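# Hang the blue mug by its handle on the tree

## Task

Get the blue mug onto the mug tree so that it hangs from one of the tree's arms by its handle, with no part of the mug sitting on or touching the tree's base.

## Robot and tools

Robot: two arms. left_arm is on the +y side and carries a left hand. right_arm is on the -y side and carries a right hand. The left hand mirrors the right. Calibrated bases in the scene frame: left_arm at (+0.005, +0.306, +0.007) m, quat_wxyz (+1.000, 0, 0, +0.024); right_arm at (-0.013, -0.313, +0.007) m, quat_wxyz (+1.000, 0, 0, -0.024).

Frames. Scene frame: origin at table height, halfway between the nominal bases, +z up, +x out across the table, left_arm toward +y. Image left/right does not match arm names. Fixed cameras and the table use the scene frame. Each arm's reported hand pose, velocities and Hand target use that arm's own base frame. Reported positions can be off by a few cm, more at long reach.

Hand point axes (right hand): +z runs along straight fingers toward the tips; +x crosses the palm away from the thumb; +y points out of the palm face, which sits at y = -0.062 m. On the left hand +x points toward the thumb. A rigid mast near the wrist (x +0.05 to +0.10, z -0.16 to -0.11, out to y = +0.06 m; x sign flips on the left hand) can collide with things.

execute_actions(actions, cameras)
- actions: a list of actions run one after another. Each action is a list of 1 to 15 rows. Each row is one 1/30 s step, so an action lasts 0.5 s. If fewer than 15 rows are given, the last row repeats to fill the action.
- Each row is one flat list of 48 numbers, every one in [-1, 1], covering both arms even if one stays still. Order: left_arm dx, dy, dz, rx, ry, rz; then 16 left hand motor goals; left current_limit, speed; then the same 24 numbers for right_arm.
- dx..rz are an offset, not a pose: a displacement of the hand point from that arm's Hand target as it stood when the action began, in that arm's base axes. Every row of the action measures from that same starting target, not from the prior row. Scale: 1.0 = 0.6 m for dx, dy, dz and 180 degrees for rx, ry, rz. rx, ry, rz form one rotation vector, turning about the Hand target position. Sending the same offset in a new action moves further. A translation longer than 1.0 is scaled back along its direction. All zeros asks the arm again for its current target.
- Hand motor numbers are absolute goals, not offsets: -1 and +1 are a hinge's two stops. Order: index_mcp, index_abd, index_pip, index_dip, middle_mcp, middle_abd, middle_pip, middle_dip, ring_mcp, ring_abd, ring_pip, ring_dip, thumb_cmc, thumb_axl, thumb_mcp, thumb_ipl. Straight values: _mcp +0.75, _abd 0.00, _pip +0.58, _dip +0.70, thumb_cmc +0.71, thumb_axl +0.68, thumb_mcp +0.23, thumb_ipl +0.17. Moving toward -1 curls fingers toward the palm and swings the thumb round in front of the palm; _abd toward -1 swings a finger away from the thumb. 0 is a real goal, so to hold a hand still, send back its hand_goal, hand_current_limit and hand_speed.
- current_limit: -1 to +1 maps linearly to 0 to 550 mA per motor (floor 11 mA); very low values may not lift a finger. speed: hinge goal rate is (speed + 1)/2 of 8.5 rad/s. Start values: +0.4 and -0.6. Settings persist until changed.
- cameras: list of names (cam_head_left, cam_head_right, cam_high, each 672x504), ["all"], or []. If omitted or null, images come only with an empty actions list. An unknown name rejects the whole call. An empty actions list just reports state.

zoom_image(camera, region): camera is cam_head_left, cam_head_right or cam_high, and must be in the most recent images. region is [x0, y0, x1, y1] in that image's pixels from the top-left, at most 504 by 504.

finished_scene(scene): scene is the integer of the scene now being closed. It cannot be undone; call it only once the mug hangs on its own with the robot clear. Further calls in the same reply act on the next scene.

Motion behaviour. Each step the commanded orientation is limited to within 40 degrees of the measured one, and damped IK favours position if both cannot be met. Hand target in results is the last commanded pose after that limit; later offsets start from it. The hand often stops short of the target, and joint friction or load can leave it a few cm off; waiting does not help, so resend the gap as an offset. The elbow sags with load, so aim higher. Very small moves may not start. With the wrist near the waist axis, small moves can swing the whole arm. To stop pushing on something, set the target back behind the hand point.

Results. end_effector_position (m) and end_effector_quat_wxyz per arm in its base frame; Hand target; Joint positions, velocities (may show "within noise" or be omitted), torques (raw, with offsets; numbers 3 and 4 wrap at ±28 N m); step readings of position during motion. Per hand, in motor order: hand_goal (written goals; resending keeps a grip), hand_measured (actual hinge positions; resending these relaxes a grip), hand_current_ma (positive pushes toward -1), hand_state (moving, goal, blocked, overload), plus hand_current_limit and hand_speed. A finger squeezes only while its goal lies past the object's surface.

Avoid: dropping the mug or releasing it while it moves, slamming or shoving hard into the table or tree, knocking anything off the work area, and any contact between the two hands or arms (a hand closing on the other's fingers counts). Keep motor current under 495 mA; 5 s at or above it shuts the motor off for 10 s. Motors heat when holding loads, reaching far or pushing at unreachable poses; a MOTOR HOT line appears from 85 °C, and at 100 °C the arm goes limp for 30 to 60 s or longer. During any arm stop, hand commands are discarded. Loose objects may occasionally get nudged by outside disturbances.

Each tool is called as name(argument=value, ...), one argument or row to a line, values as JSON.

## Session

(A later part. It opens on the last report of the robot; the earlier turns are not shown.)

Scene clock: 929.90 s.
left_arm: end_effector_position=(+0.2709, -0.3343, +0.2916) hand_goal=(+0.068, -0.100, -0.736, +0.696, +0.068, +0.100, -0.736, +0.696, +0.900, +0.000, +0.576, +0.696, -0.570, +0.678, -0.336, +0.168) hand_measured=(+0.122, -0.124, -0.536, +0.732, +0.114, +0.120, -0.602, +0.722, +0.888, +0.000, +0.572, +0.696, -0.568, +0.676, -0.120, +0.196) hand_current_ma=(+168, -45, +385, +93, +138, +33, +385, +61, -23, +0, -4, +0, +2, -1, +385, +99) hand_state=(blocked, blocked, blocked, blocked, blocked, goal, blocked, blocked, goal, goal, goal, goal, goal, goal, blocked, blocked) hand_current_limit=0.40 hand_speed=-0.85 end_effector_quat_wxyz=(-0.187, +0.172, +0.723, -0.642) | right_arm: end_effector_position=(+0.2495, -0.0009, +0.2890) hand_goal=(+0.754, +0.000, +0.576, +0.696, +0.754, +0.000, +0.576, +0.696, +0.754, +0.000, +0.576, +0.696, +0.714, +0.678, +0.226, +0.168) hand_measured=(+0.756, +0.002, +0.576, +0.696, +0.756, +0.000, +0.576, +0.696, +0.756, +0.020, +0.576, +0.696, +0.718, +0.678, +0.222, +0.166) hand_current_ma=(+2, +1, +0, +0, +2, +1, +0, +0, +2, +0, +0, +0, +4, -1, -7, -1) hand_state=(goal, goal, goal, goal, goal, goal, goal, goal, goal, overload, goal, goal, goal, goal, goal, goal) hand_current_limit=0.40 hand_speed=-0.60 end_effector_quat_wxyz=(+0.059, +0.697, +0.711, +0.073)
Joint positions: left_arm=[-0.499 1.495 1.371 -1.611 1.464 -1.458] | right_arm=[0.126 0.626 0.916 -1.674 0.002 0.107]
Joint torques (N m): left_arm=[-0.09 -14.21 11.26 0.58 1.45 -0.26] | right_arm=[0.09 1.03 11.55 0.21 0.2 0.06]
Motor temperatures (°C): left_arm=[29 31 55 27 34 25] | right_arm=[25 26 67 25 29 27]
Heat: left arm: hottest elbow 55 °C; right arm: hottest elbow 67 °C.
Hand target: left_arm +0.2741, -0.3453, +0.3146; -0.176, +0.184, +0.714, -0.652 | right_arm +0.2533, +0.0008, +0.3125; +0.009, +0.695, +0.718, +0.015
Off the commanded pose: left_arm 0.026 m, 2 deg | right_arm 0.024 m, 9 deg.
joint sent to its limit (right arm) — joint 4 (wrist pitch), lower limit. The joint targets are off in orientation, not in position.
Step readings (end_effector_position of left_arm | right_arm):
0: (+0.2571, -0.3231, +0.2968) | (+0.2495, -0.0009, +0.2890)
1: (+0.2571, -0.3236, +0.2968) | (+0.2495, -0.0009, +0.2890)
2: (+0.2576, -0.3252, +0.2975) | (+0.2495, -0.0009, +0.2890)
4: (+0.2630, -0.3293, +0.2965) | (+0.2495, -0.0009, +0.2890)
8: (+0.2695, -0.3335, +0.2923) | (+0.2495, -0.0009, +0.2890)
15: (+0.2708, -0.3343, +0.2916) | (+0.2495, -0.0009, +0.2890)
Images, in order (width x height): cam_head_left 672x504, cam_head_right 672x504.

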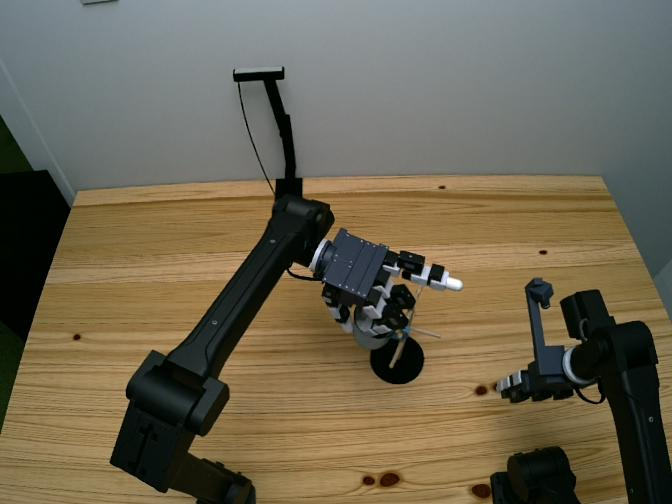

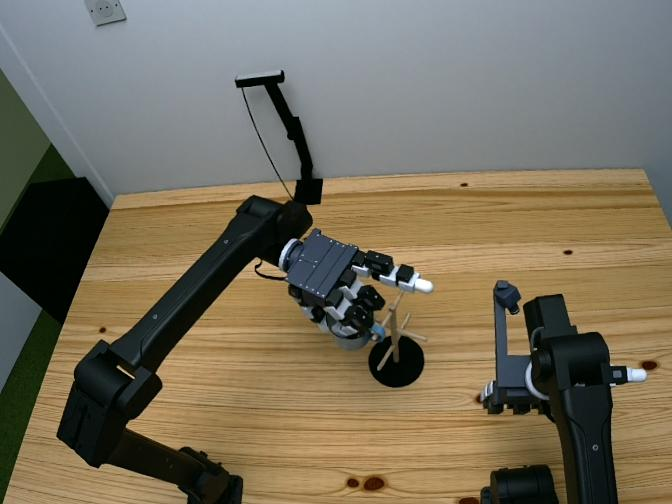

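execute_actions(
  actions=[
    [[0.026,-0.013,-0.01,0,0,0, 0.0685,-0.1,-0.737,0.696,0.0685,0.1,-0.737,0.696,0.9,0,0.576,0.696,-0.571,0.678,-0.337,0.168,0.4,-0.85, 0,0,0,0,0,0, 0.754,0,0.576,0.696,0.754,0,0.576,0.696,0.754,0,0.576,0.696,0.714,0.678,0.226,0.168,0.4,-0.6]],
  ],
  cameras=["cam_head_left","cam_head_right"],
)

zoom_image(
  camera="cam_head_right",
  region=[320, 300, 420, 375],
)

zoom_image(
  camera="cam_head_left",
  region=[350, 300, 450, 375],
)

Scene clock: 938.60 s.
left_arm: end_effector_position=(+0.2838, -0.3414, +0.2855) hand_goal=(+0.068, -0.100, -0.736, +0.696, +0.068, +0.100, -0.736, +0.696, +0.900, +0.000, +0.576, +0.696, -0.570, +0.678, -0.336, +0.168) hand_measured=(+0.122, -0.124, -0.536, +0.732, +0.114, +0.120, -0.602, +0.722, +0.888, +0.000, +0.572, +0.696, -0.568, +0.676, -0.120, +0.196) hand_current_ma=(+168, -46, +385, +93, +138, +33, +385, +61, -23, +0, -4, +0, +2, -1, +385, +99) hand_state=(blocked, blocked, blocked, blocked, blocked, goal, blocked, blocked, goal, goal, goal, goal, goal, goal, blocked, blocked) hand_current_limit=0.40 hand_speed=-0.85 end_effector_quat_wxyz=(-0.188, +0.170, +0.724, -0.642) | right_arm: end_effector_position=(+0.2495, -0.0009, +0.2890) hand_goal=(+0.754, +0.000, +0.576, +0.696, +0.754, +0.000, +0.576, +0.696, +0.754, +0.000, +0.576, +0.696, +0.714, +0.678, +0.226, +0.168) hand_measured=(+0.756, +0.002, +0.576, +0.696, +0.756, +0.000, +0.576, +0.696, +0.756, +0.020, +0.576, +0.696, +0.718, +0.678, +0.222, +0.166) hand_current_ma=(+2, +1, +0, +0, +2, +1, +0, +0, +2, +0, +0, +0, +4, -1, -7, -1) hand_state=(goal, goal, goal, goal, goal, goal, goal, goal, goal, overload, goal, goal, goal, goal, goal, goal) hand_current_limit=0.40 hand_speed=-0.60 end_effector_quat_wxyz=(+0.059, +0.697, +0.711, +0.073)
Joint positions: left_arm=[-0.499 1.533 1.398 -1.588 1.464 -1.473] | right_arm=[0.126 0.626 0.916 -1.674 0.002 0.107]
Joint torques (N m): left_arm=[0.15 -14.56 11.62 0.59 1.41 -0.26] | right_arm=[0.09 1.03 11.54 0.21 0.2 0.06]
Motor temperatures (°C): left_arm=[29 32 56 27 35 25] | right_arm=[25 26 67 25 29 27]
Heat: left arm: hottest elbow 56 °C; right arm: hottest elbow 67 °C.
Hand target: left_arm +0.2897, -0.3530, +0.3086; -0.176, +0.183, +0.714, -0.652 | right_arm +0.2533, +0.0008, +0.3125; +0.009, +0.695, +0.718, +0.015
Off the commanded pose: left_arm 0.027 m, 3 deg | right_arm 0.024 m, 9 deg.
joint sent to its limit (right arm) — joint 4 (wrist pitch), lower limit. The joint targets are off in orientation, not in position.
Step readings (end_effector_position of left_arm | right_arm):
0: (+0.2709, -0.3343, +0.2916) | (+0.2495, -0.0009, +0.2890)
1: (+0.2710, -0.3344, +0.2917) | (+0.2495, -0.0009, +0.2890)
2: (+0.2718, -0.3349, +0.2924) | (+0.2495, -0.0009, +0.2890)
4: (+0.2769, -0.3376, +0.2916) | (+0.2495, -0.0009, +0.2890)
8: (+0.2838, -0.3414, +0.2864) | (+0.2495, -0.0009, +0.2890)
15: (+0.2839, -0.3415, +0.2854) | (+0.2495, -0.0009, +0.2890)
Images, in order (width x height): cam_head_left 672x504, cam_head_right 672x504.

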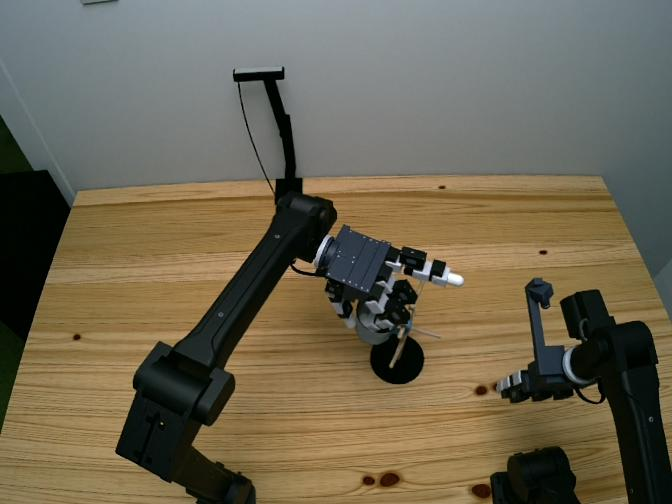

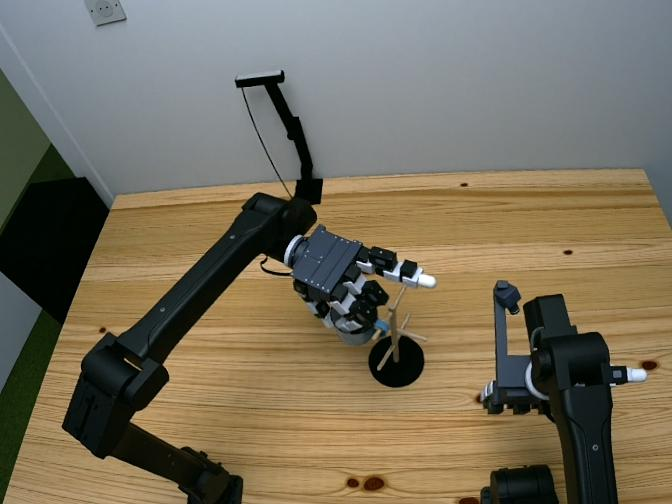

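Scaled by 5.040 from the camera's 672x504 image, which has a finer 960x720 frame.

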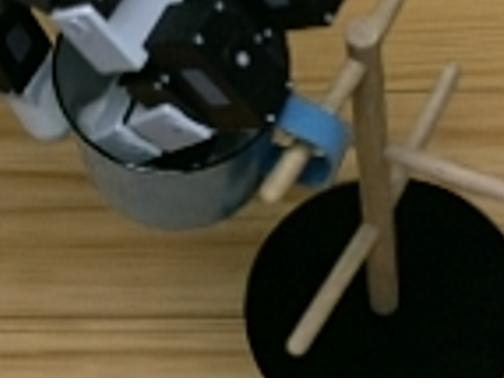

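Scaled by 5.040 from the camera's 672x504 image, which has a finer 960x720 frame.

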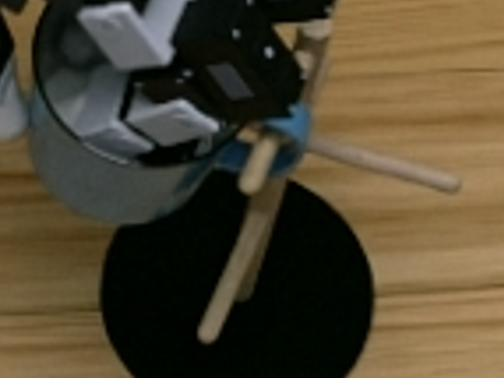

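execute_actions(
  actions=[
    [[-0.004,-0.004,-0.025,0,0,0, 0.0685,-0.1,-0.737,0.696,0.0685,0.1,-0.737,0.696,0.9,0,0.576,0.696,-0.571,0.678,-0.337,0.168,0.4,-0.85, 0,0,0,0,0,0, 0.754,0,0.576,0.696,0.754,0,0.576,0.696,0.754,0,0.576,0.696,0.714,0.678,0.226,0.168,0.4,-0.6]],
  ],
  cameras=["cam_head_left","cam_head_right"],
)

zoom_image(
  camera="cam_head_right",
  region=[320, 300, 420, 375],
)

zoom_image(
  camera="cam_head_left",
  region=[350, 300, 450, 375],
)

Scene clock: 962.50 s.
left_arm: end_effector_position=(+0.2898, -0.3483, +0.2826) hand_goal=(+0.068, -0.100, -0.736, +0.696, +0.068, +0.100, -0.736, +0.696, +0.900, +0.000, +0.576, +0.696, -0.570, +0.678, -0.336, +0.168) hand_measured=(+0.122, -0.124, -0.536, +0.732, +0.116, +0.120, -0.602, +0.724, +0.888, +0.000, +0.572, +0.696, -0.568, +0.676, -0.120, +0.196) hand_current_ma=(+168, -46, +385, +93, +140, +33, +385, +63, -23, +0, -4, +0, +2, -1, +385, +99) hand_state=(blocked, blocked, blocked, blocked, blocked, goal, blocked, blocked, goal, goal, goal, goal, goal, goal, blocked, blocked) hand_current_limit=0.40 hand_speed=-0.85 end_effector_quat_wxyz=(-0.181, +0.177, +0.723, -0.643) | right_arm: end_effector_position=(+0.2495, -0.0009, +0.2890) hand_goal=(+0.754, +0.000, +0.576, +0.696, +0.754, +0.000, +0.576, +0.696, +0.754, +0.000, +0.576, +0.696, +0.714, +0.678, +0.226, +0.168) hand_measured=(+0.756, +0.002, +0.576, +0.696, +0.756, +0.000, +0.576, +0.696, +0.756, +0.020, +0.576, +0.696, +0.718, +0.678, +0.222, +0.166) hand_current_ma=(+2, +1, +0, +0, +2, +1, +0, +0, +2, +0, +0, +0, +4, -1, -7, -1) hand_state=(goal, goal, goal, goal, goal, goal, goal, goal, goal, overload, goal, goal, goal, goal, goal, goal) hand_current_limit=0.40 hand_speed=-0.60 end_effector_quat_wxyz=(+0.059, +0.697, +0.711, +0.073)
Joint positions: left_arm=[-0.507 1.533 1.394 -1.494 1.464 -1.542] | right_arm=[0.126 0.626 0.916 -1.674 0.002 0.107]
Joint torques (N m): left_arm=[0.03 -15.33 8.54 0.81 1.42 -0.25] | right_arm=[0.21 1.32 11.55 0.18 0.22 0.04]
Motor temperatures (°C): left_arm=[29 32 55 27 35 25] | right_arm=[25 26 67 25 29 27]
Heat: left arm: hottest elbow 55 °C; right arm: hottest elbow 67 °C.
Hand target: left_arm +0.2873, -0.3555, +0.2936; -0.176, +0.184, +0.714, -0.652 | right_arm +0.2533, +0.0008, +0.3125; +0.009, +0.695, +0.718, +0.015
Off the commanded pose: left_arm 0.013 m, 2 deg | right_arm 0.024 m, 9 deg.
joint sent to its limit (right arm) — joint 4 (wrist pitch), lower limit. The joint targets are off in orientation, not in position.
Step readings (end_effector_position of left_arm | right_arm):
0: (+0.2838, -0.3414, +0.2855) | (+0.2495, -0.0009, +0.2890)
1: (+0.2837, -0.3415, +0.2855) | (+0.2495, -0.0009, +0.2890)
2: (+0.2843, -0.3423, +0.2854) | (+0.2495, -0.0009, +0.2890)
4: (+0.2881, -0.3456, +0.2842) | (+0.2495, -0.0009, +0.2890)
8: (+0.2899, -0.3481, +0.2837) | (+0.2495, -0.0009, +0.2890)
15: (+0.2904, -0.3486, +0.2837) | (+0.2495, -0.0009, +0.2890)
Images, in order (width x height): cam_head_left 672x504, cam_head_right 672x504.

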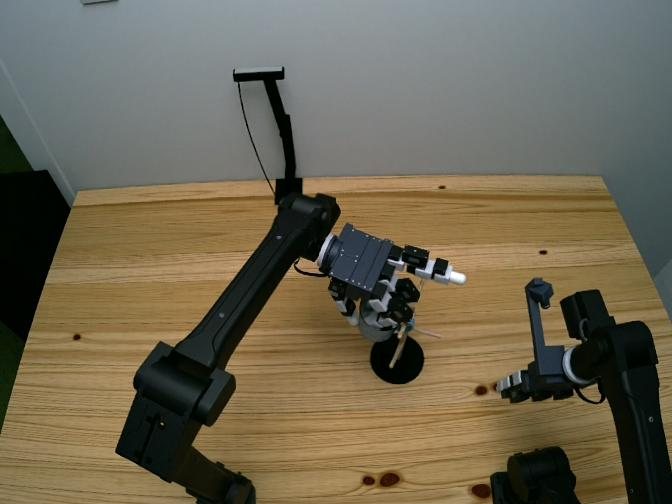

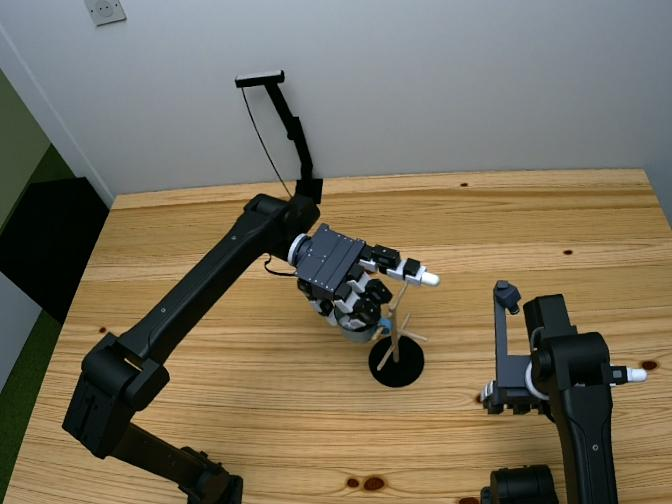

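Scaled by 5.040 from the camera's 672x504 image, which has a finer 960x720 frame.

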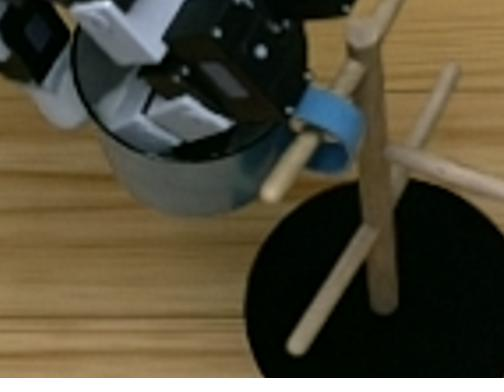

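Scaled by 5.040 from the camera's 672x504 image, which has a finer 960x720 frame.

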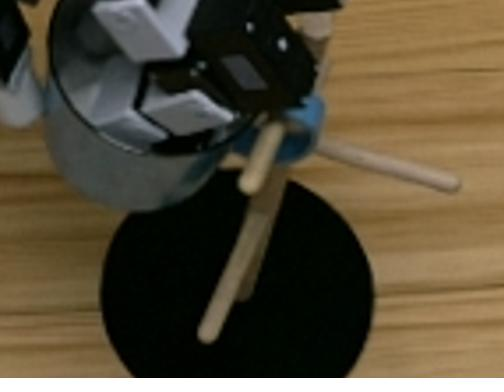

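execute_actions(
  actions=[
    [[-0.02,0.007,-0.022,0,0,0, 0.0685,-0.1,-0.737,0.696,0.0685,0.1,-0.737,0.696,0.9,0,0.576,0.696,-0.571,0.678,-0.337,0.168,0.4,-0.85, 0,0,0,0,0,0, 0.754,0,0.576,0.696,0.754,0,0.576,0.696,0.754,0,0.576,0.696,0.714,0.678,0.226,0.168,0.4,-0.6]],
  ],
  cameras=["cam_head_left","cam_head_right"],
)

zoom_image(
  camera="cam_head_right",
  region=[320, 300, 420, 375],
)

zoom_image(
  camera="cam_head_left",
  region=[350, 300, 450, 375],
)

Scene clock: 970.47 s.
left_arm: end_effector_position=(+0.2814, -0.3470, +0.2696) hand_goal=(+0.068, -0.100, -0.736, +0.696, +0.068, +0.100, -0.736, +0.696, +0.900, +0.000, +0.576, +0.696, -0.570, +0.678, -0.336, +0.168) hand_measured=(+0.122, -0.138, -0.540, +0.740, +0.124, +0.122, -0.632, +0.724, +0.888, +0.000, +0.572, +0.696, -0.572, +0.676, -0.124, +0.196) hand_current_ma=(+168, -80, +385, +120, +177, +39, +360, +64, -23, +0, -4, +0, -3, -3, +385, +99) hand_state=(blocked, blocked, blocked, blocked, blocked, blocked, blocked, blocked, goal, goal, goal, goal, goal, goal, blocked, blocked) hand_current_limit=0.40 hand_speed=-0.85 end_effector_quat_wxyz=(-0.183, +0.172, +0.717, -0.650) | right_arm: end_effector_position=(+0.2495, -0.0009, +0.2890) hand_goal=(+0.754, +0.000, +0.576, +0.696, +0.754, +0.000, +0.576, +0.696, +0.754, +0.000, +0.576, +0.696, +0.714, +0.678, +0.226, +0.168) hand_measured=(+0.756, +0.002, +0.576, +0.696, +0.756, +0.000, +0.576, +0.696, +0.756, +0.020, +0.576, +0.696, +0.718, +0.678, +0.222, +0.166) hand_current_ma=(+2, +1, +0, +0, +2, +1, +0, +0, +2, +0, +0, +0, +4, -1, -7, -1) hand_state=(goal, goal, goal, goal, goal, goal, goal, goal, goal, overload, goal, goal, goal, goal, goal, goal) hand_current_limit=0.40 hand_speed=-0.60 end_effector_quat_wxyz=(+0.059, +0.697, +0.711, +0.073)
Joint positions: left_arm=[-0.509 1.51 1.325 -1.399 1.482 -1.597] | right_arm=[0.126 0.626 0.916 -1.674 0.002 0.107]
Joint torques (N m): left_arm=[-0.26 -16.15 7.92 0.84 0.82 -0.25] | right_arm=[0.21 1.2 11.56 0.16 0.21 0.05]
Motor temperatures (°C): left_arm=[29 32 55 27 35 25] | right_arm=[25 26 68 25 29 27]
Heat: left arm: hottest elbow 55 °C; right arm: hottest elbow 68 °C.
Hand target: left_arm +0.2752, -0.3512, +0.2804; -0.176, +0.183, +0.714, -0.652 | right_arm +0.2533, +0.0008, +0.3125; +0.009, +0.695, +0.718, +0.015
Off the commanded pose: left_arm 0.013 m, 2 deg | right_arm 0.024 m, 9 deg.
joint sent to its limit (right arm) — joint 4 (wrist pitch), lower limit. The joint targets are off in orientation, not in position.
Step readings (end_effector_position of left_arm | right_arm):
0: (+0.2898, -0.3483, +0.2826) | (+0.2495, -0.0009, +0.2890)
1: (+0.2892, -0.3486, +0.2811) | (+0.2495, -0.0009, +0.2890)
2: (+0.2888, -0.3487, +0.2780) | (+0.2495, -0.0009, +0.2890)
4: (+0.2829, -0.3463, +0.2706) | (+0.2495, -0.0009, +0.2890)
8: (+0.2812, -0.3468, +0.2688) | (+0.2495, -0.0009, +0.2890)
15: (+0.2818, -0.3472, +0.2694) | (+0.2495, -0.0009, +0.2890)
Images, in order (width x height): cam_head_left 672x504, cam_head_right 672x504.

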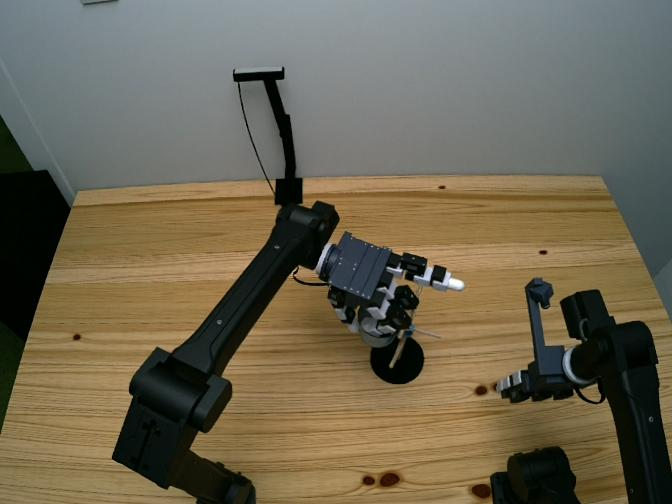

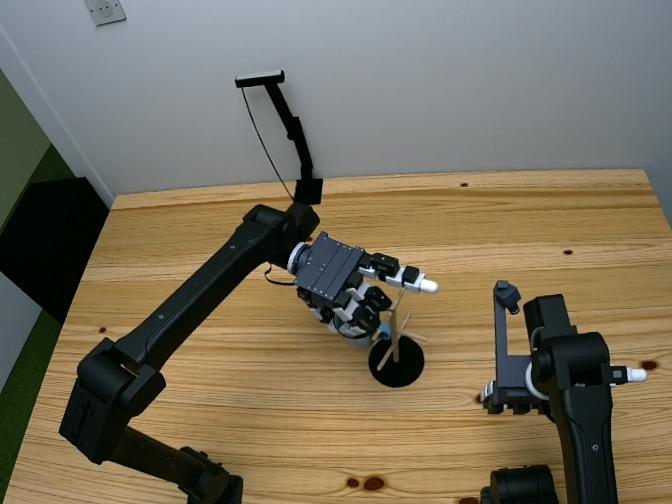

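Scaled by 5.040 from the camera's 672x504 image, which has a finer 960x720 frame.

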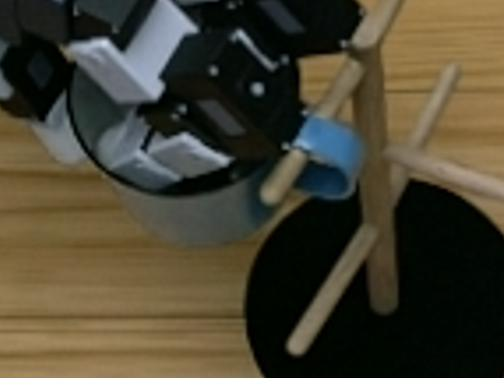

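Scaled by 5.040 from the camera's 672x504 image, which has a finer 960x720 frame.

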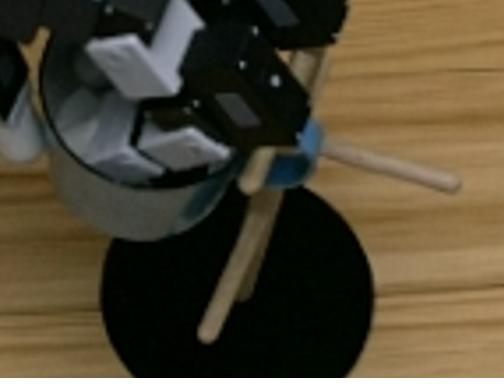

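execute_actions(
  actions=[
    [[0,0,-0.01,0,0,0, 0.1,-0.13,-0.6,0.72,0.1,0.12,-0.68,0.72,0.9,0,0.576,0.696,-0.571,0.678,-0.2,0.168,-0.2,-0.9, 0,0,0,0,0,0, 0.754,0,0.576,0.696,0.754,0,0.576,0.696,0.754,0,0.576,0.696,0.714,0.678,0.226,0.168,0.4,-0.6]],
  ],
  cameras=["cam_head_left","cam_head_right"],
)

zoom_image(
  camera="cam_head_right",
  region=[320, 300, 420, 375],
)

zoom_image(
  camera="cam_head_left",
  region=[350, 300, 450, 375],
)

Scene clock: 987.93 s.
left_arm: end_effector_position=(+0.2815, -0.3472, +0.2680) hand_goal=(+0.100, -0.130, -0.600, +0.720, +0.100, +0.120, -0.680, +0.720, +0.900, +0.000, +0.576, +0.696, -0.570, +0.678, -0.200, +0.168) hand_measured=(+0.126, -0.150, -0.542, +0.750, +0.128, +0.130, -0.632, +0.732, +0.888, +0.000, +0.572, +0.696, -0.572, +0.676, -0.124, +0.196) hand_current_ma=(+64, -36, +170, +69, +73, +15, +129, +20, -23, +0, -4, +0, -3, -3, +220, +99) hand_state=(blocked, blocked, blocked, blocked, blocked, goal, blocked, goal, goal, goal, goal, goal, goal, goal, blocked, blocked) hand_current_limit=-0.20 hand_speed=-0.90 end_effector_quat_wxyz=(-0.180, +0.174, +0.717, -0.651) | right_arm: end_effector_position=(+0.2495, -0.0009, +0.2890) hand_goal=(+0.754, +0.000, +0.576, +0.696, +0.754, +0.000, +0.576, +0.696, +0.754, +0.000, +0.576, +0.696, +0.714, +0.678, +0.226, +0.168) hand_measured=(+0.756, +0.002, +0.576, +0.696, +0.756, +0.000, +0.576, +0.696, +0.756, +0.020, +0.576, +0.696, +0.718, +0.678, +0.222, +0.166) hand_current_ma=(+2, +1, +0, +0, +2, +1, +0, +0, +2, +0, +0, +0, +4, -1, -7, -1) hand_state=(goal, goal, goal, goal, goal, goal, goal, goal, goal, overload, goal, goal, goal, goal, goal, goal) hand_current_limit=0.40 hand_speed=-0.60 end_effector_quat_wxyz=(+0.059, +0.697, +0.711, +0.073)
Joint positions: left_arm=[-0.509 1.502 1.313 -1.364 1.482 -1.62] | right_arm=[0.126 0.626 0.916 -1.674 0.002 0.107]
Joint torques (N m): left_arm=[-0.21 -15.56 7.57 0.94 0.79 -0.23] | right_arm=[0.21 0.97 11.62 0.18 0.2 0.07]
Motor temperatures (°C): left_arm=[29 33 52 27 33 25] | right_arm=[25 26 68 25 29 27]
Heat: left arm: hottest elbow 52 °C; right arm: hottest elbow 68 °C.
Hand target: left_arm +0.2753, -0.3512, +0.2744; -0.176, +0.184, +0.714, -0.652 | right_arm +0.2533, +0.0008, +0.3125; +0.009, +0.695, +0.718, +0.015
Off the commanded pose: left_arm 0.010 m, 1 deg | right_arm 0.024 m, 9 deg.
joint sent to its limit (right arm) — joint 4 (wrist pitch), lower limit. The joint targets are off in orientation, not in position.
Step readings (end_effector_position of left_arm | right_arm):
0: (+0.2814, -0.3470, +0.2696) | (+0.2495, -0.0009, +0.2890)
1: (+0.2817, -0.3472, +0.2691) | (+0.2495, -0.0009, +0.2890)
2: (+0.2815, -0.3471, +0.2685) | (+0.2495, -0.0009, +0.2890)
4: (+0.2815, -0.3471, +0.2677) | (+0.2495, -0.0009, +0.2890)
8: (+0.2815, -0.3471, +0.2681) | (+0.2495, -0.0009, +0.2890)
15: (+0.2815, -0.3472, +0.2679) | (+0.2495, -0.0009, +0.2890)
Images, in order (width x height): cam_head_left 672x504, cam_head_right 672x504.

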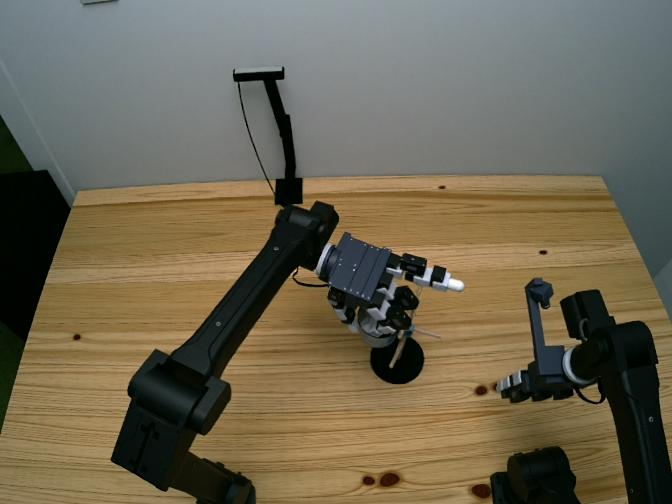

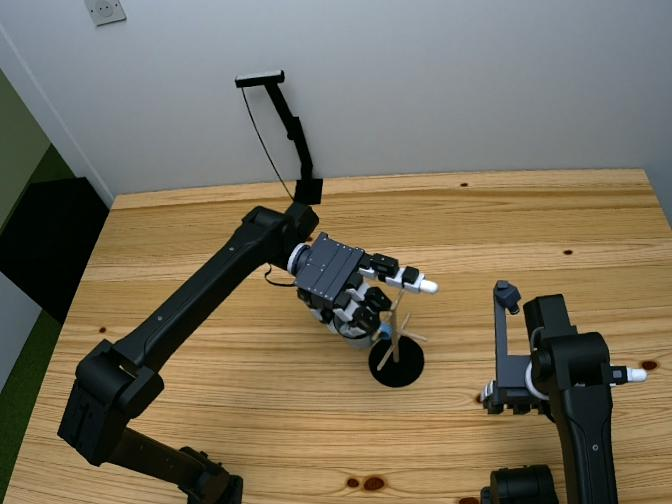

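Scaled by 5.040 from the camera's 672x504 image, which has a finer 960x720 frame.

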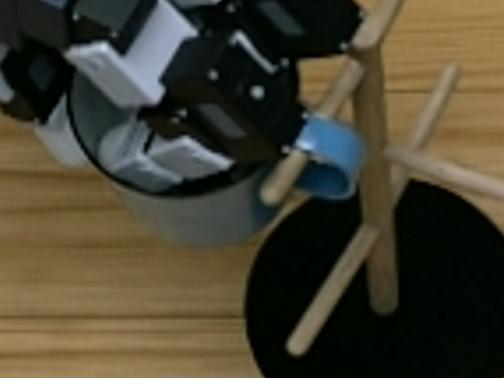

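Scaled by 5.040 from the camera's 672x504 image, which has a finer 960x720 frame.

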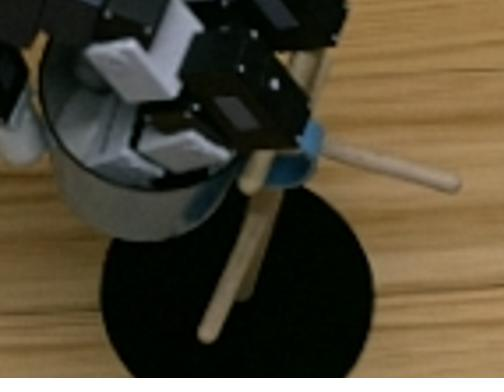

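execute_actions(
  actions=[
    [[0,0,-0.01,0,0,0, 0.12,-0.14,-0.55,0.74,0.12,0.12,-0.64,0.73,0.9,0,0.576,0.696,-0.571,0.678,-0.13,0.168,-0.2,-0.95, 0,0,0,0,0,0, 0.754,0,0.576,0.696,0.754,0,0.576,0.696,0.754,0,0.576,0.696,0.714,0.678,0.226,0.168,0.4,-0.6]],
    [[0,0,-0.01,0,0,0, 0.12,-0.14,-0.52,0.74,0.12,0.12,-0.61,0.73,0.9,0,0.576,0.696,-0.571,0.678,-0.08,0.168,-0.2,-0.95, 0,0,0,0,0,0, 0.754,0,0.576,0.696,0.754,0,0.576,0.696,0.754,0,0.576,0.696,0.714,0.678,0.226,0.168,0.4,-0.6]],
  ],
  cameras=["cam_head_left","cam_head_right"],
)

zoom_image(
  camera="cam_head_right",
  region=[320, 300, 420, 375],
)

zoom_image(
  camera="cam_head_left",
  region=[350, 300, 450, 375],
)

Scene clock: 997.83 s.
left_arm: end_effector_position=(+0.2811, -0.3475, +0.2632) hand_goal=(+0.120, -0.140, -0.520, +0.740, +0.120, +0.120, -0.610, +0.730, +0.900, +0.000, +0.576, +0.696, -0.570, +0.678, -0.080, +0.168) hand_measured=(+0.128, -0.158, -0.520, +0.756, +0.134, +0.130, -0.590, +0.742, +0.888, +0.000, +0.572, +0.696, -0.570, +0.676, -0.080, +0.172) hand_current_ma=(+12, -30, +0, +32, +30, +15, +42, +19, -23, +0, -4, +0, -1, -2, +0, +6) hand_state=(goal, goal, goal, goal, goal, goal, goal, goal, goal, goal, goal, goal, goal, goal, goal, goal) hand_current_limit=-0.20 hand_speed=-0.95 end_effector_quat_wxyz=(-0.176, +0.177, +0.715, -0.653) | right_arm: end_effector_position=(+0.2495, -0.0009, +0.2890) hand_goal=(+0.754, +0.000, +0.576, +0.696, +0.754, +0.000, +0.576, +0.696, +0.754, +0.000, +0.576, +0.696, +0.714, +0.678, +0.226, +0.168) hand_measured=(+0.756, +0.002, +0.576, +0.696, +0.756, +0.000, +0.576, +0.696, +0.756, +0.020, +0.576, +0.696, +0.718, +0.678, +0.222, +0.166) hand_current_ma=(+2, +1, +0, +0, +2, +1, +0, +0, +2, +0, +0, +0, +4, -1, -7, -1) hand_state=(goal, goal, goal, goal, goal, goal, goal, goal, goal, overload, goal, goal, goal, goal, goal, goal) hand_current_limit=0.40 hand_speed=-0.60 end_effector_quat_wxyz=(+0.059, +0.697, +0.711, +0.073)
Joint positions: left_arm=[-0.509 1.497 1.294 -1.328 1.487 -1.631] | right_arm=[0.126 0.626 0.916 -1.674 0.002 0.107]
Joint torques (N m): left_arm=[-0.21 -14.62 7.05 1.03 0.66 -0.15] | right_arm=[0.03 1.26 11.51 0.16 0.21 0.04]
Motor temperatures (°C): left_arm=[29 32 51 27 33 25] | right_arm=[25 26 68 25 29 27]
Heat: left arm: hottest elbow 51 °C; right arm: hottest elbow 68 °C.
Hand target: left_arm +0.2753, -0.3512, +0.2624; -0.176, +0.184, +0.714, -0.652 | right_arm +0.2533, +0.0008, +0.3125; +0.009, +0.695, +0.718, +0.015
Off the commanded pose: left_arm 0.007 m, 1 deg | right_arm 0.024 m, 9 deg.
joint sent to its limit (right arm) — joint 4 (wrist pitch), lower limit. The joint targets are off in orientation, not in position.
Step readings (end_effector_position of left_arm | right_arm):
0: (+0.2815, -0.3472, +0.2680) | (+0.2495, -0.0009, +0.2890)
1: (+0.2815, -0.3472, +0.2676) | (+0.2495, -0.0009, +0.2890)
2: (+0.2814, -0.3473, +0.2674) | (+0.2495, -0.0009, +0.2890)
4: (+0.2812, -0.3471, +0.2664) | (+0.2495, -0.0009, +0.2890)
8: (+0.2812, -0.3472, +0.2664) | (+0.2495, -0.0009, +0.2890)
15: (+0.2811, -0.3471, +0.2663) | (+0.2495, -0.0009, +0.2890)
16: (+0.2813, -0.3474, +0.2661) | (+0.2495, -0.0009, +0.2890)
17: (+0.2810, -0.3472, +0.2655) | (+0.2495, -0.0009, +0.2890)
19: (+0.2806, -0.3472, +0.2647) | (+0.2495, -0.0009, +0.2890)
23: (+0.2805, -0.3471, +0.2632) | (+0.2495, -0.0009, +0.2890)
30: (+0.2810, -0.3474, +0.2632) | (+0.2495, -0.0009, +0.2890)
Images, in order (width x height): cam_head_left 672x504, cam_head_right 672x504.

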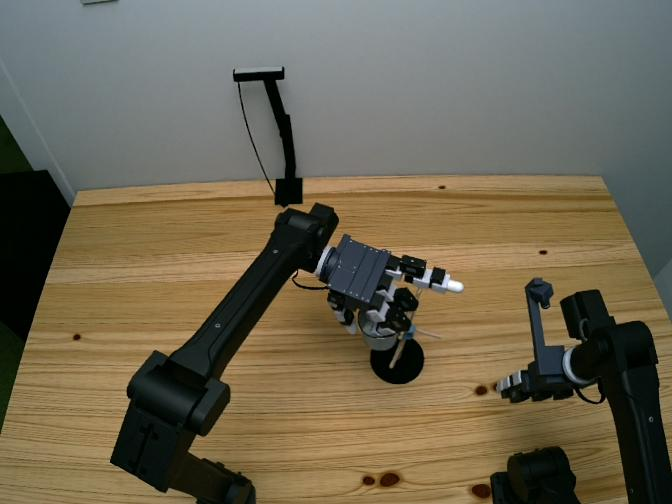

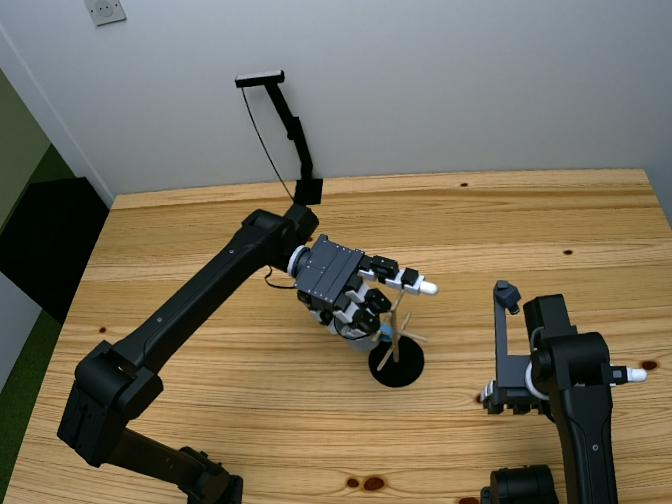

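Scaled by 5.040 from the camera's 672x504 image, which has a finer 960x720 frame.

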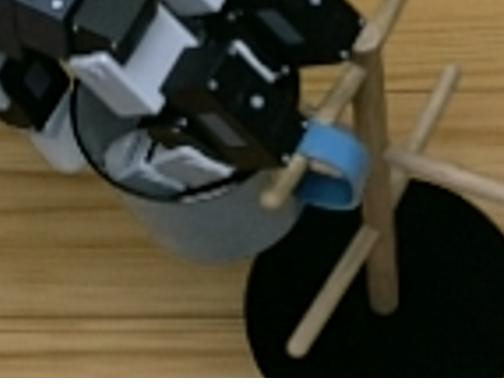

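Scaled by 5.040 from the camera's 672x504 image, which has a finer 960x720 frame.

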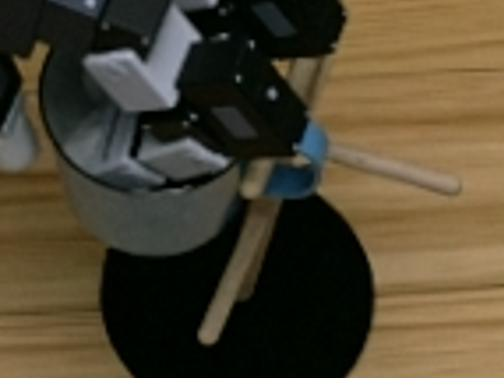

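execute_actions(
  actions=[
    [[0,0,-0.01,0,0,0, 0.12,-0.14,-0.46,0.74,0.12,0.12,-0.54,0.73,0.9,0,0.576,0.696,-0.571,0.678,-0.03,0.168,-0.2,-0.95, 0,0,0,0,0,0, 0.754,0,0.576,0.696,0.754,0,0.576,0.696,0.754,0,0.576,0.696,0.714,0.678,0.226,0.168,0.4,-0.6]],
    [[0,0,0,0,0,0, 0.12,-0.14,-0.42,0.74,0.12,0.12,-0.49,0.73,0.9,0,0.576,0.696,-0.571,0.678,0.02,0.168,-0.2,-0.95, 0,0,0,0,0,0, 0.754,0,0.576,0.696,0.754,0,0.576,0.696,0.754,0,0.576,0.696,0.714,0.678,0.226,0.168,0.4,-0.6]],
  ],
  cameras=["cam_head_left","cam_head_right"],
)

zoom_image(
  camera="cam_head_right",
  region=[320, 300, 420, 375],
)

zoom_image(
  camera="cam_head_left",
  region=[350, 300, 450, 375],
)

Scene clock: 1006.63 s.
left_arm: end_effector_position=(+0.2786, -0.3464, +0.2561) hand_goal=(+0.120, -0.140, -0.420, +0.740, +0.120, +0.120, -0.490, +0.730, +0.900, +0.000, +0.576, +0.696, -0.570, +0.678, +0.020, +0.168) hand_measured=(+0.116, -0.158, -0.420, +0.750, +0.136, +0.130, -0.480, +0.744, +0.888, +0.000, +0.572, +0.696, -0.570, +0.676, +0.020, +0.170) hand_current_ma=(-7, -28, +0, +18, +35, +15, +19, +28, -23, +0, -4, +0, -1, -2, -1, +5) hand_state=(goal, goal, goal, goal, goal, goal, goal, goal, goal, goal, goal, goal, goal, goal, goal, goal) hand_current_limit=-0.20 hand_speed=-0.95 end_effector_quat_wxyz=(-0.179, +0.174, +0.715, -0.653) | right_arm: end_effector_position=(+0.2495, -0.0009, +0.2890) hand_goal=(+0.754, +0.000, +0.576, +0.696, +0.754, +0.000, +0.576, +0.696, +0.754, +0.000, +0.576, +0.696, +0.714, +0.678, +0.226, +0.168) hand_measured=(+0.756, +0.002, +0.576, +0.696, +0.756, +0.000, +0.576, +0.696, +0.756, +0.020, +0.576, +0.696, +0.718, +0.678, +0.222, +0.166) hand_current_ma=(+2, +1, +0, +0, +2, +1, +0, +0, +2, +0, +0, +0, +4, -1, -7, -1) hand_state=(goal, goal, goal, goal, goal, goal, goal, goal, goal, overload, goal, goal, goal, goal, goal, goal) hand_current_limit=0.40 hand_speed=-0.60 end_effector_quat_wxyz=(+0.059, +0.697, +0.711, +0.073)
Joint positions: left_arm=[-0.509 1.497 1.273 -1.31 1.488 -1.637] | right_arm=[0.126 0.626 0.916 -1.674 0.002 0.107]
Joint torques (N m): left_arm=[-0.21 -14.39 7.49 1.09 0.61 -0.15] | right_arm=[0.15 1.14 11.54 0.16 0.2 0.06]
Motor temperatures (°C): left_arm=[29 32 50 27 32 25] | right_arm=[25 26 68 25 29 27]
Heat: left arm: hottest elbow 50 °C; right arm: hottest elbow 68 °C.
Hand target: left_arm +0.2751, -0.3513, +0.2564; -0.176, +0.184, +0.714, -0.652 | right_arm +0.2533, +0.0008, +0.3125; +0.009, +0.695, +0.718, +0.015
Off the commanded pose: left_arm 0.006 m, 1 deg | right_arm 0.024 m, 9 deg.
joint sent to its limit (right arm) — joint 4 (wrist pitch), lower limit. The joint targets are off in orientation, not in position.
Step readings (end_effector_position of left_arm | right_arm):
0: (+0.2811, -0.3475, +0.2632) | (+0.2495, -0.0009, +0.2890)
1: (+0.2811, -0.3474, +0.2627) | (+0.2495, -0.0009, +0.2890)
2: (+0.2807, -0.3474, +0.2624) | (+0.2495, -0.0009, +0.2890)
4: (+0.2802, -0.3471, +0.2608) | (+0.2495, -0.0009, +0.2890)
8: (+0.2796, -0.3468, +0.2590) | (+0.2495, -0.0009, +0.2890)
15: (+0.2801, -0.3471, +0.2579) | (+0.2495, -0.0009, +0.2890)
16: (+0.2801, -0.3471, +0.2579) | (+0.2495, -0.0009, +0.2890)
17: (+0.2804, -0.3472, +0.2578) | (+0.2495, -0.0009, +0.2890)
19: (+0.2803, -0.3472, +0.2577) | (+0.2495, -0.0009, +0.2890)
23: (+0.2796, -0.3468, +0.2568) | (+0.2495, -0.0009, +0.2890)
30: (+0.2786, -0.3464, +0.2561) | (+0.2495, -0.0009, +0.2890)
Images, in order (width x height): cam_head_left 672x504, cam_head_right 672x504.

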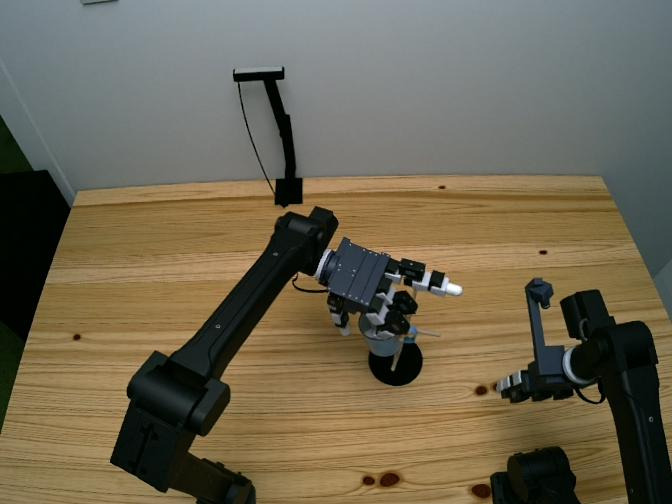

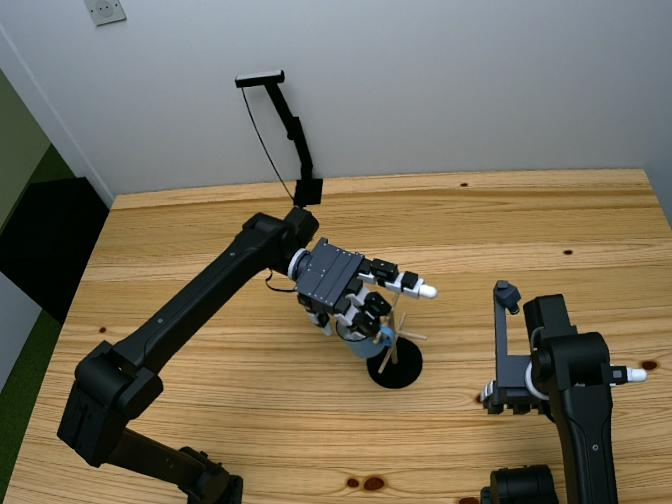

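Scaled by 5.040 from the camera's 672x504 image, which has a finer 960x720 frame.

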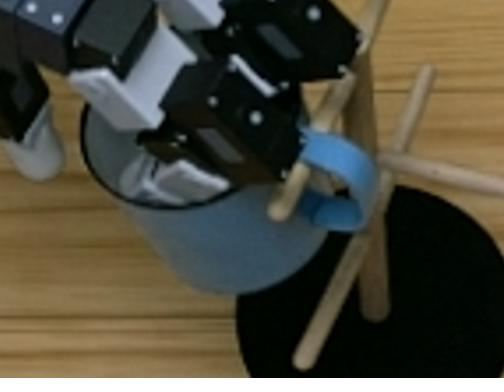

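Scaled by 5.040 from the camera's 672x504 image, which has a finer 960x720 frame.

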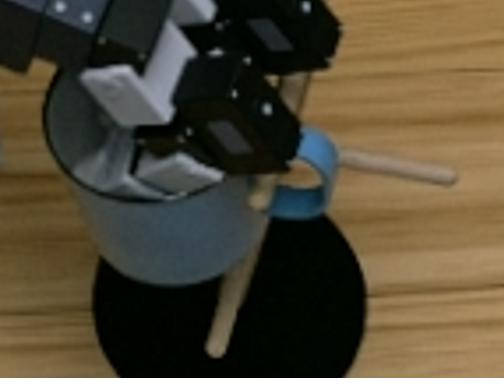

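execute_actions(
  actions=[
    [[0,0,0.008,0,0,0, 0.1,-0.14,-0.36,0.74,0.1,0.12,-0.42,0.73,0.9,0,0.576,0.696,-0.571,0.678,0.07,0.168,-0.2,-0.95, 0,0,0,0,0,0, 0.754,0,0.576,0.696,0.754,0,0.576,0.696,0.754,0,0.576,0.696,0.714,0.678,0.226,0.168,0.4,-0.6]],
    [[0,0,0.008,0,0,0, 0.1,-0.14,-0.3,0.74,0.1,0.12,-0.36,0.73,0.9,0,0.576,0.696,-0.571,0.678,0.12,0.168,-0.2,-0.95, 0,0,0,0,0,0, 0.754,0,0.576,0.696,0.754,0,0.576,0.696,0.754,0,0.576,0.696,0.714,0.678,0.226,0.168,0.4,-0.6]],
  ],
  cameras=["cam_head_left","cam_head_right"],
)

zoom_image(
  camera="cam_head_right",
  region=[320, 300, 420, 375],
)

zoom_image(
  camera="cam_head_left",
  region=[350, 300, 450, 375],
)

Scene clock: 1022.87 s.
left_arm: end_effector_position=(+0.2784, -0.3458, +0.2555) hand_goal=(+0.100, -0.140, -0.300, +0.740, +0.100, +0.120, -0.360, +0.730, +0.900, +0.000, +0.576, +0.696, -0.570, +0.678, +0.120, +0.168) hand_measured=(+0.088, -0.150, -0.312, +0.742, +0.102, +0.122, -0.356, +0.744, +0.888, +0.000, +0.572, +0.696, -0.570, +0.676, +0.118, +0.170) hand_current_ma=(-21, -14, -19, +2, +2, +2, +4, +25, -23, +0, -4, +0, -1, -2, -2, +4) hand_state=(goal, goal, goal, goal, goal, goal, goal, goal, goal, goal, goal, goal, goal, goal, goal, goal) hand_current_limit=-0.20 hand_speed=-0.95 end_effector_quat_wxyz=(-0.181, +0.172, +0.717, -0.651) | right_arm: end_effector_position=(+0.2495, -0.0009, +0.2890) hand_goal=(+0.754, +0.000, +0.576, +0.696, +0.754, +0.000, +0.576, +0.696, +0.754, +0.000, +0.576, +0.696, +0.714, +0.678, +0.226, +0.168) hand_measured=(+0.756, +0.002, +0.576, +0.696, +0.756, +0.000, +0.576, +0.696, +0.756, +0.020, +0.576, +0.696, +0.718, +0.678, +0.222, +0.166) hand_current_ma=(+2, +1, +0, +0, +2, +1, +0, +0, +2, +0, +0, +0, +4, -1, -7, -1) hand_state=(goal, goal, goal, goal, goal, goal, goal, goal, goal, overload, goal, goal, goal, goal, goal, goal) hand_current_limit=0.40 hand_speed=-0.60 end_effector_quat_wxyz=(+0.059, +0.697, +0.711, +0.073)
Joint positions: left_arm=[-0.509 1.497 1.273 -1.31 1.484 -1.643] | right_arm=[0.126 0.626 0.916 -1.674 0.002 0.107]
Joint torques (N m): left_arm=[-0.21 -15.03 8.65 0.64 0.73 -0.22] | right_arm=[0.15 1.44 11.55 0.21 0.2 0.06]
Motor temperatures (°C): left_arm=[29 32 48 27 32 25] | right_arm=[25 26 68 25 29 27]
Heat: left arm: hottest elbow 48 °C; right arm: hottest elbow 68 °C.
Hand target: left_arm +0.2751, -0.3513, +0.2660; -0.176, +0.184, +0.714, -0.652 | right_arm +0.2533, +0.0008, +0.3125; +0.009, +0.695, +0.718, +0.015
Off the commanded pose: left_arm 0.012 m, 1 deg | right_arm 0.024 m, 9 deg.
joint sent to its limit (right arm) — joint 4 (wrist pitch), lower limit. The joint targets are off in orientation, not in position.
Step readings (end_effector_position of left_arm | right_arm):
0: (+0.2786, -0.3464, +0.2561) | (+0.2495, -0.0009, +0.2890)
1: (+0.2786, -0.3464, +0.2561) | (+0.2495, -0.0009, +0.2890)
2: (+0.2786, -0.3464, +0.2561) | (+0.2495, -0.0009, +0.2890)
4: (+0.2785, -0.3464, +0.2561) | (+0.2495, -0.0009, +0.2890)
8: (+0.2785, -0.3464, +0.2561) | (+0.2495, -0.0009, +0.2890)
15: (+0.2785, -0.3462, +0.2559) | (+0.2495, -0.0009, +0.2890)
16: (+0.2784, -0.3462, +0.2559) | (+0.2495, -0.0009, +0.2890)
17: (+0.2784, -0.3462, +0.2559) | (+0.2495, -0.0009, +0.2890)
19: (+0.2783, -0.3461, +0.2560) | (+0.2495, -0.0009, +0.2890)
23: (+0.2783, -0.3459, +0.2557) | (+0.2495, -0.0009, +0.2890)
30: (+0.2784, -0.3458, +0.2555) | (+0.2495, -0.0009, +0.2890)
Images, in order (width x height): cam_head_left 672x504, cam_head_right 672x504.

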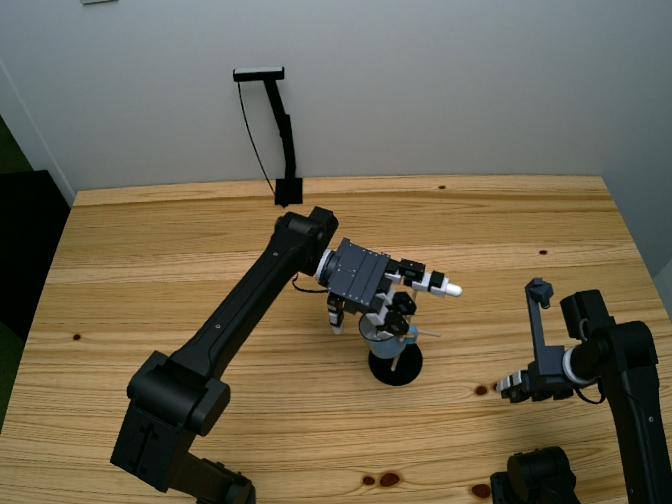

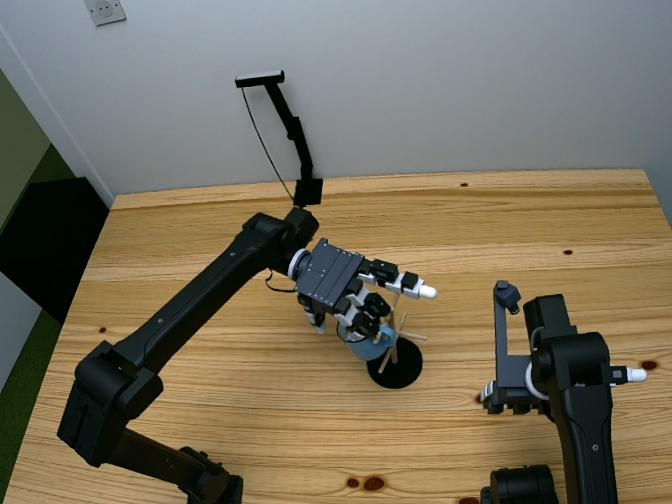

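Scaled by 5.040 from the camera's 672x504 image, which has a finer 960x720 frame.

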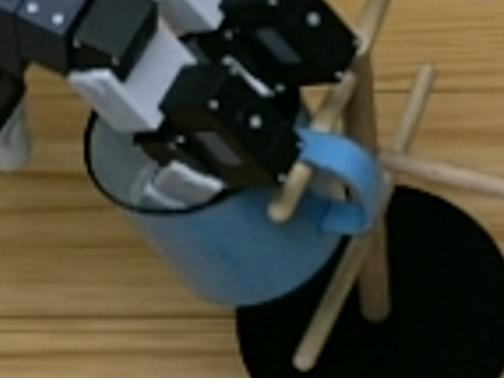

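Scaled by 5.040 from the camera's 672x504 image, which has a finer 960x720 frame.

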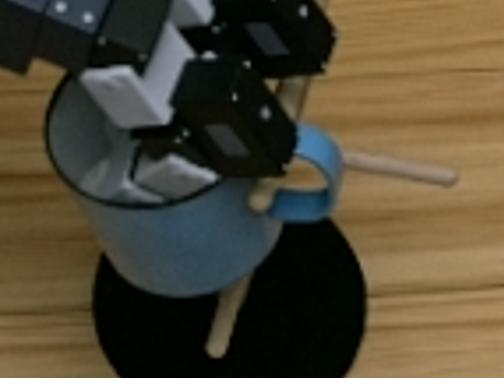

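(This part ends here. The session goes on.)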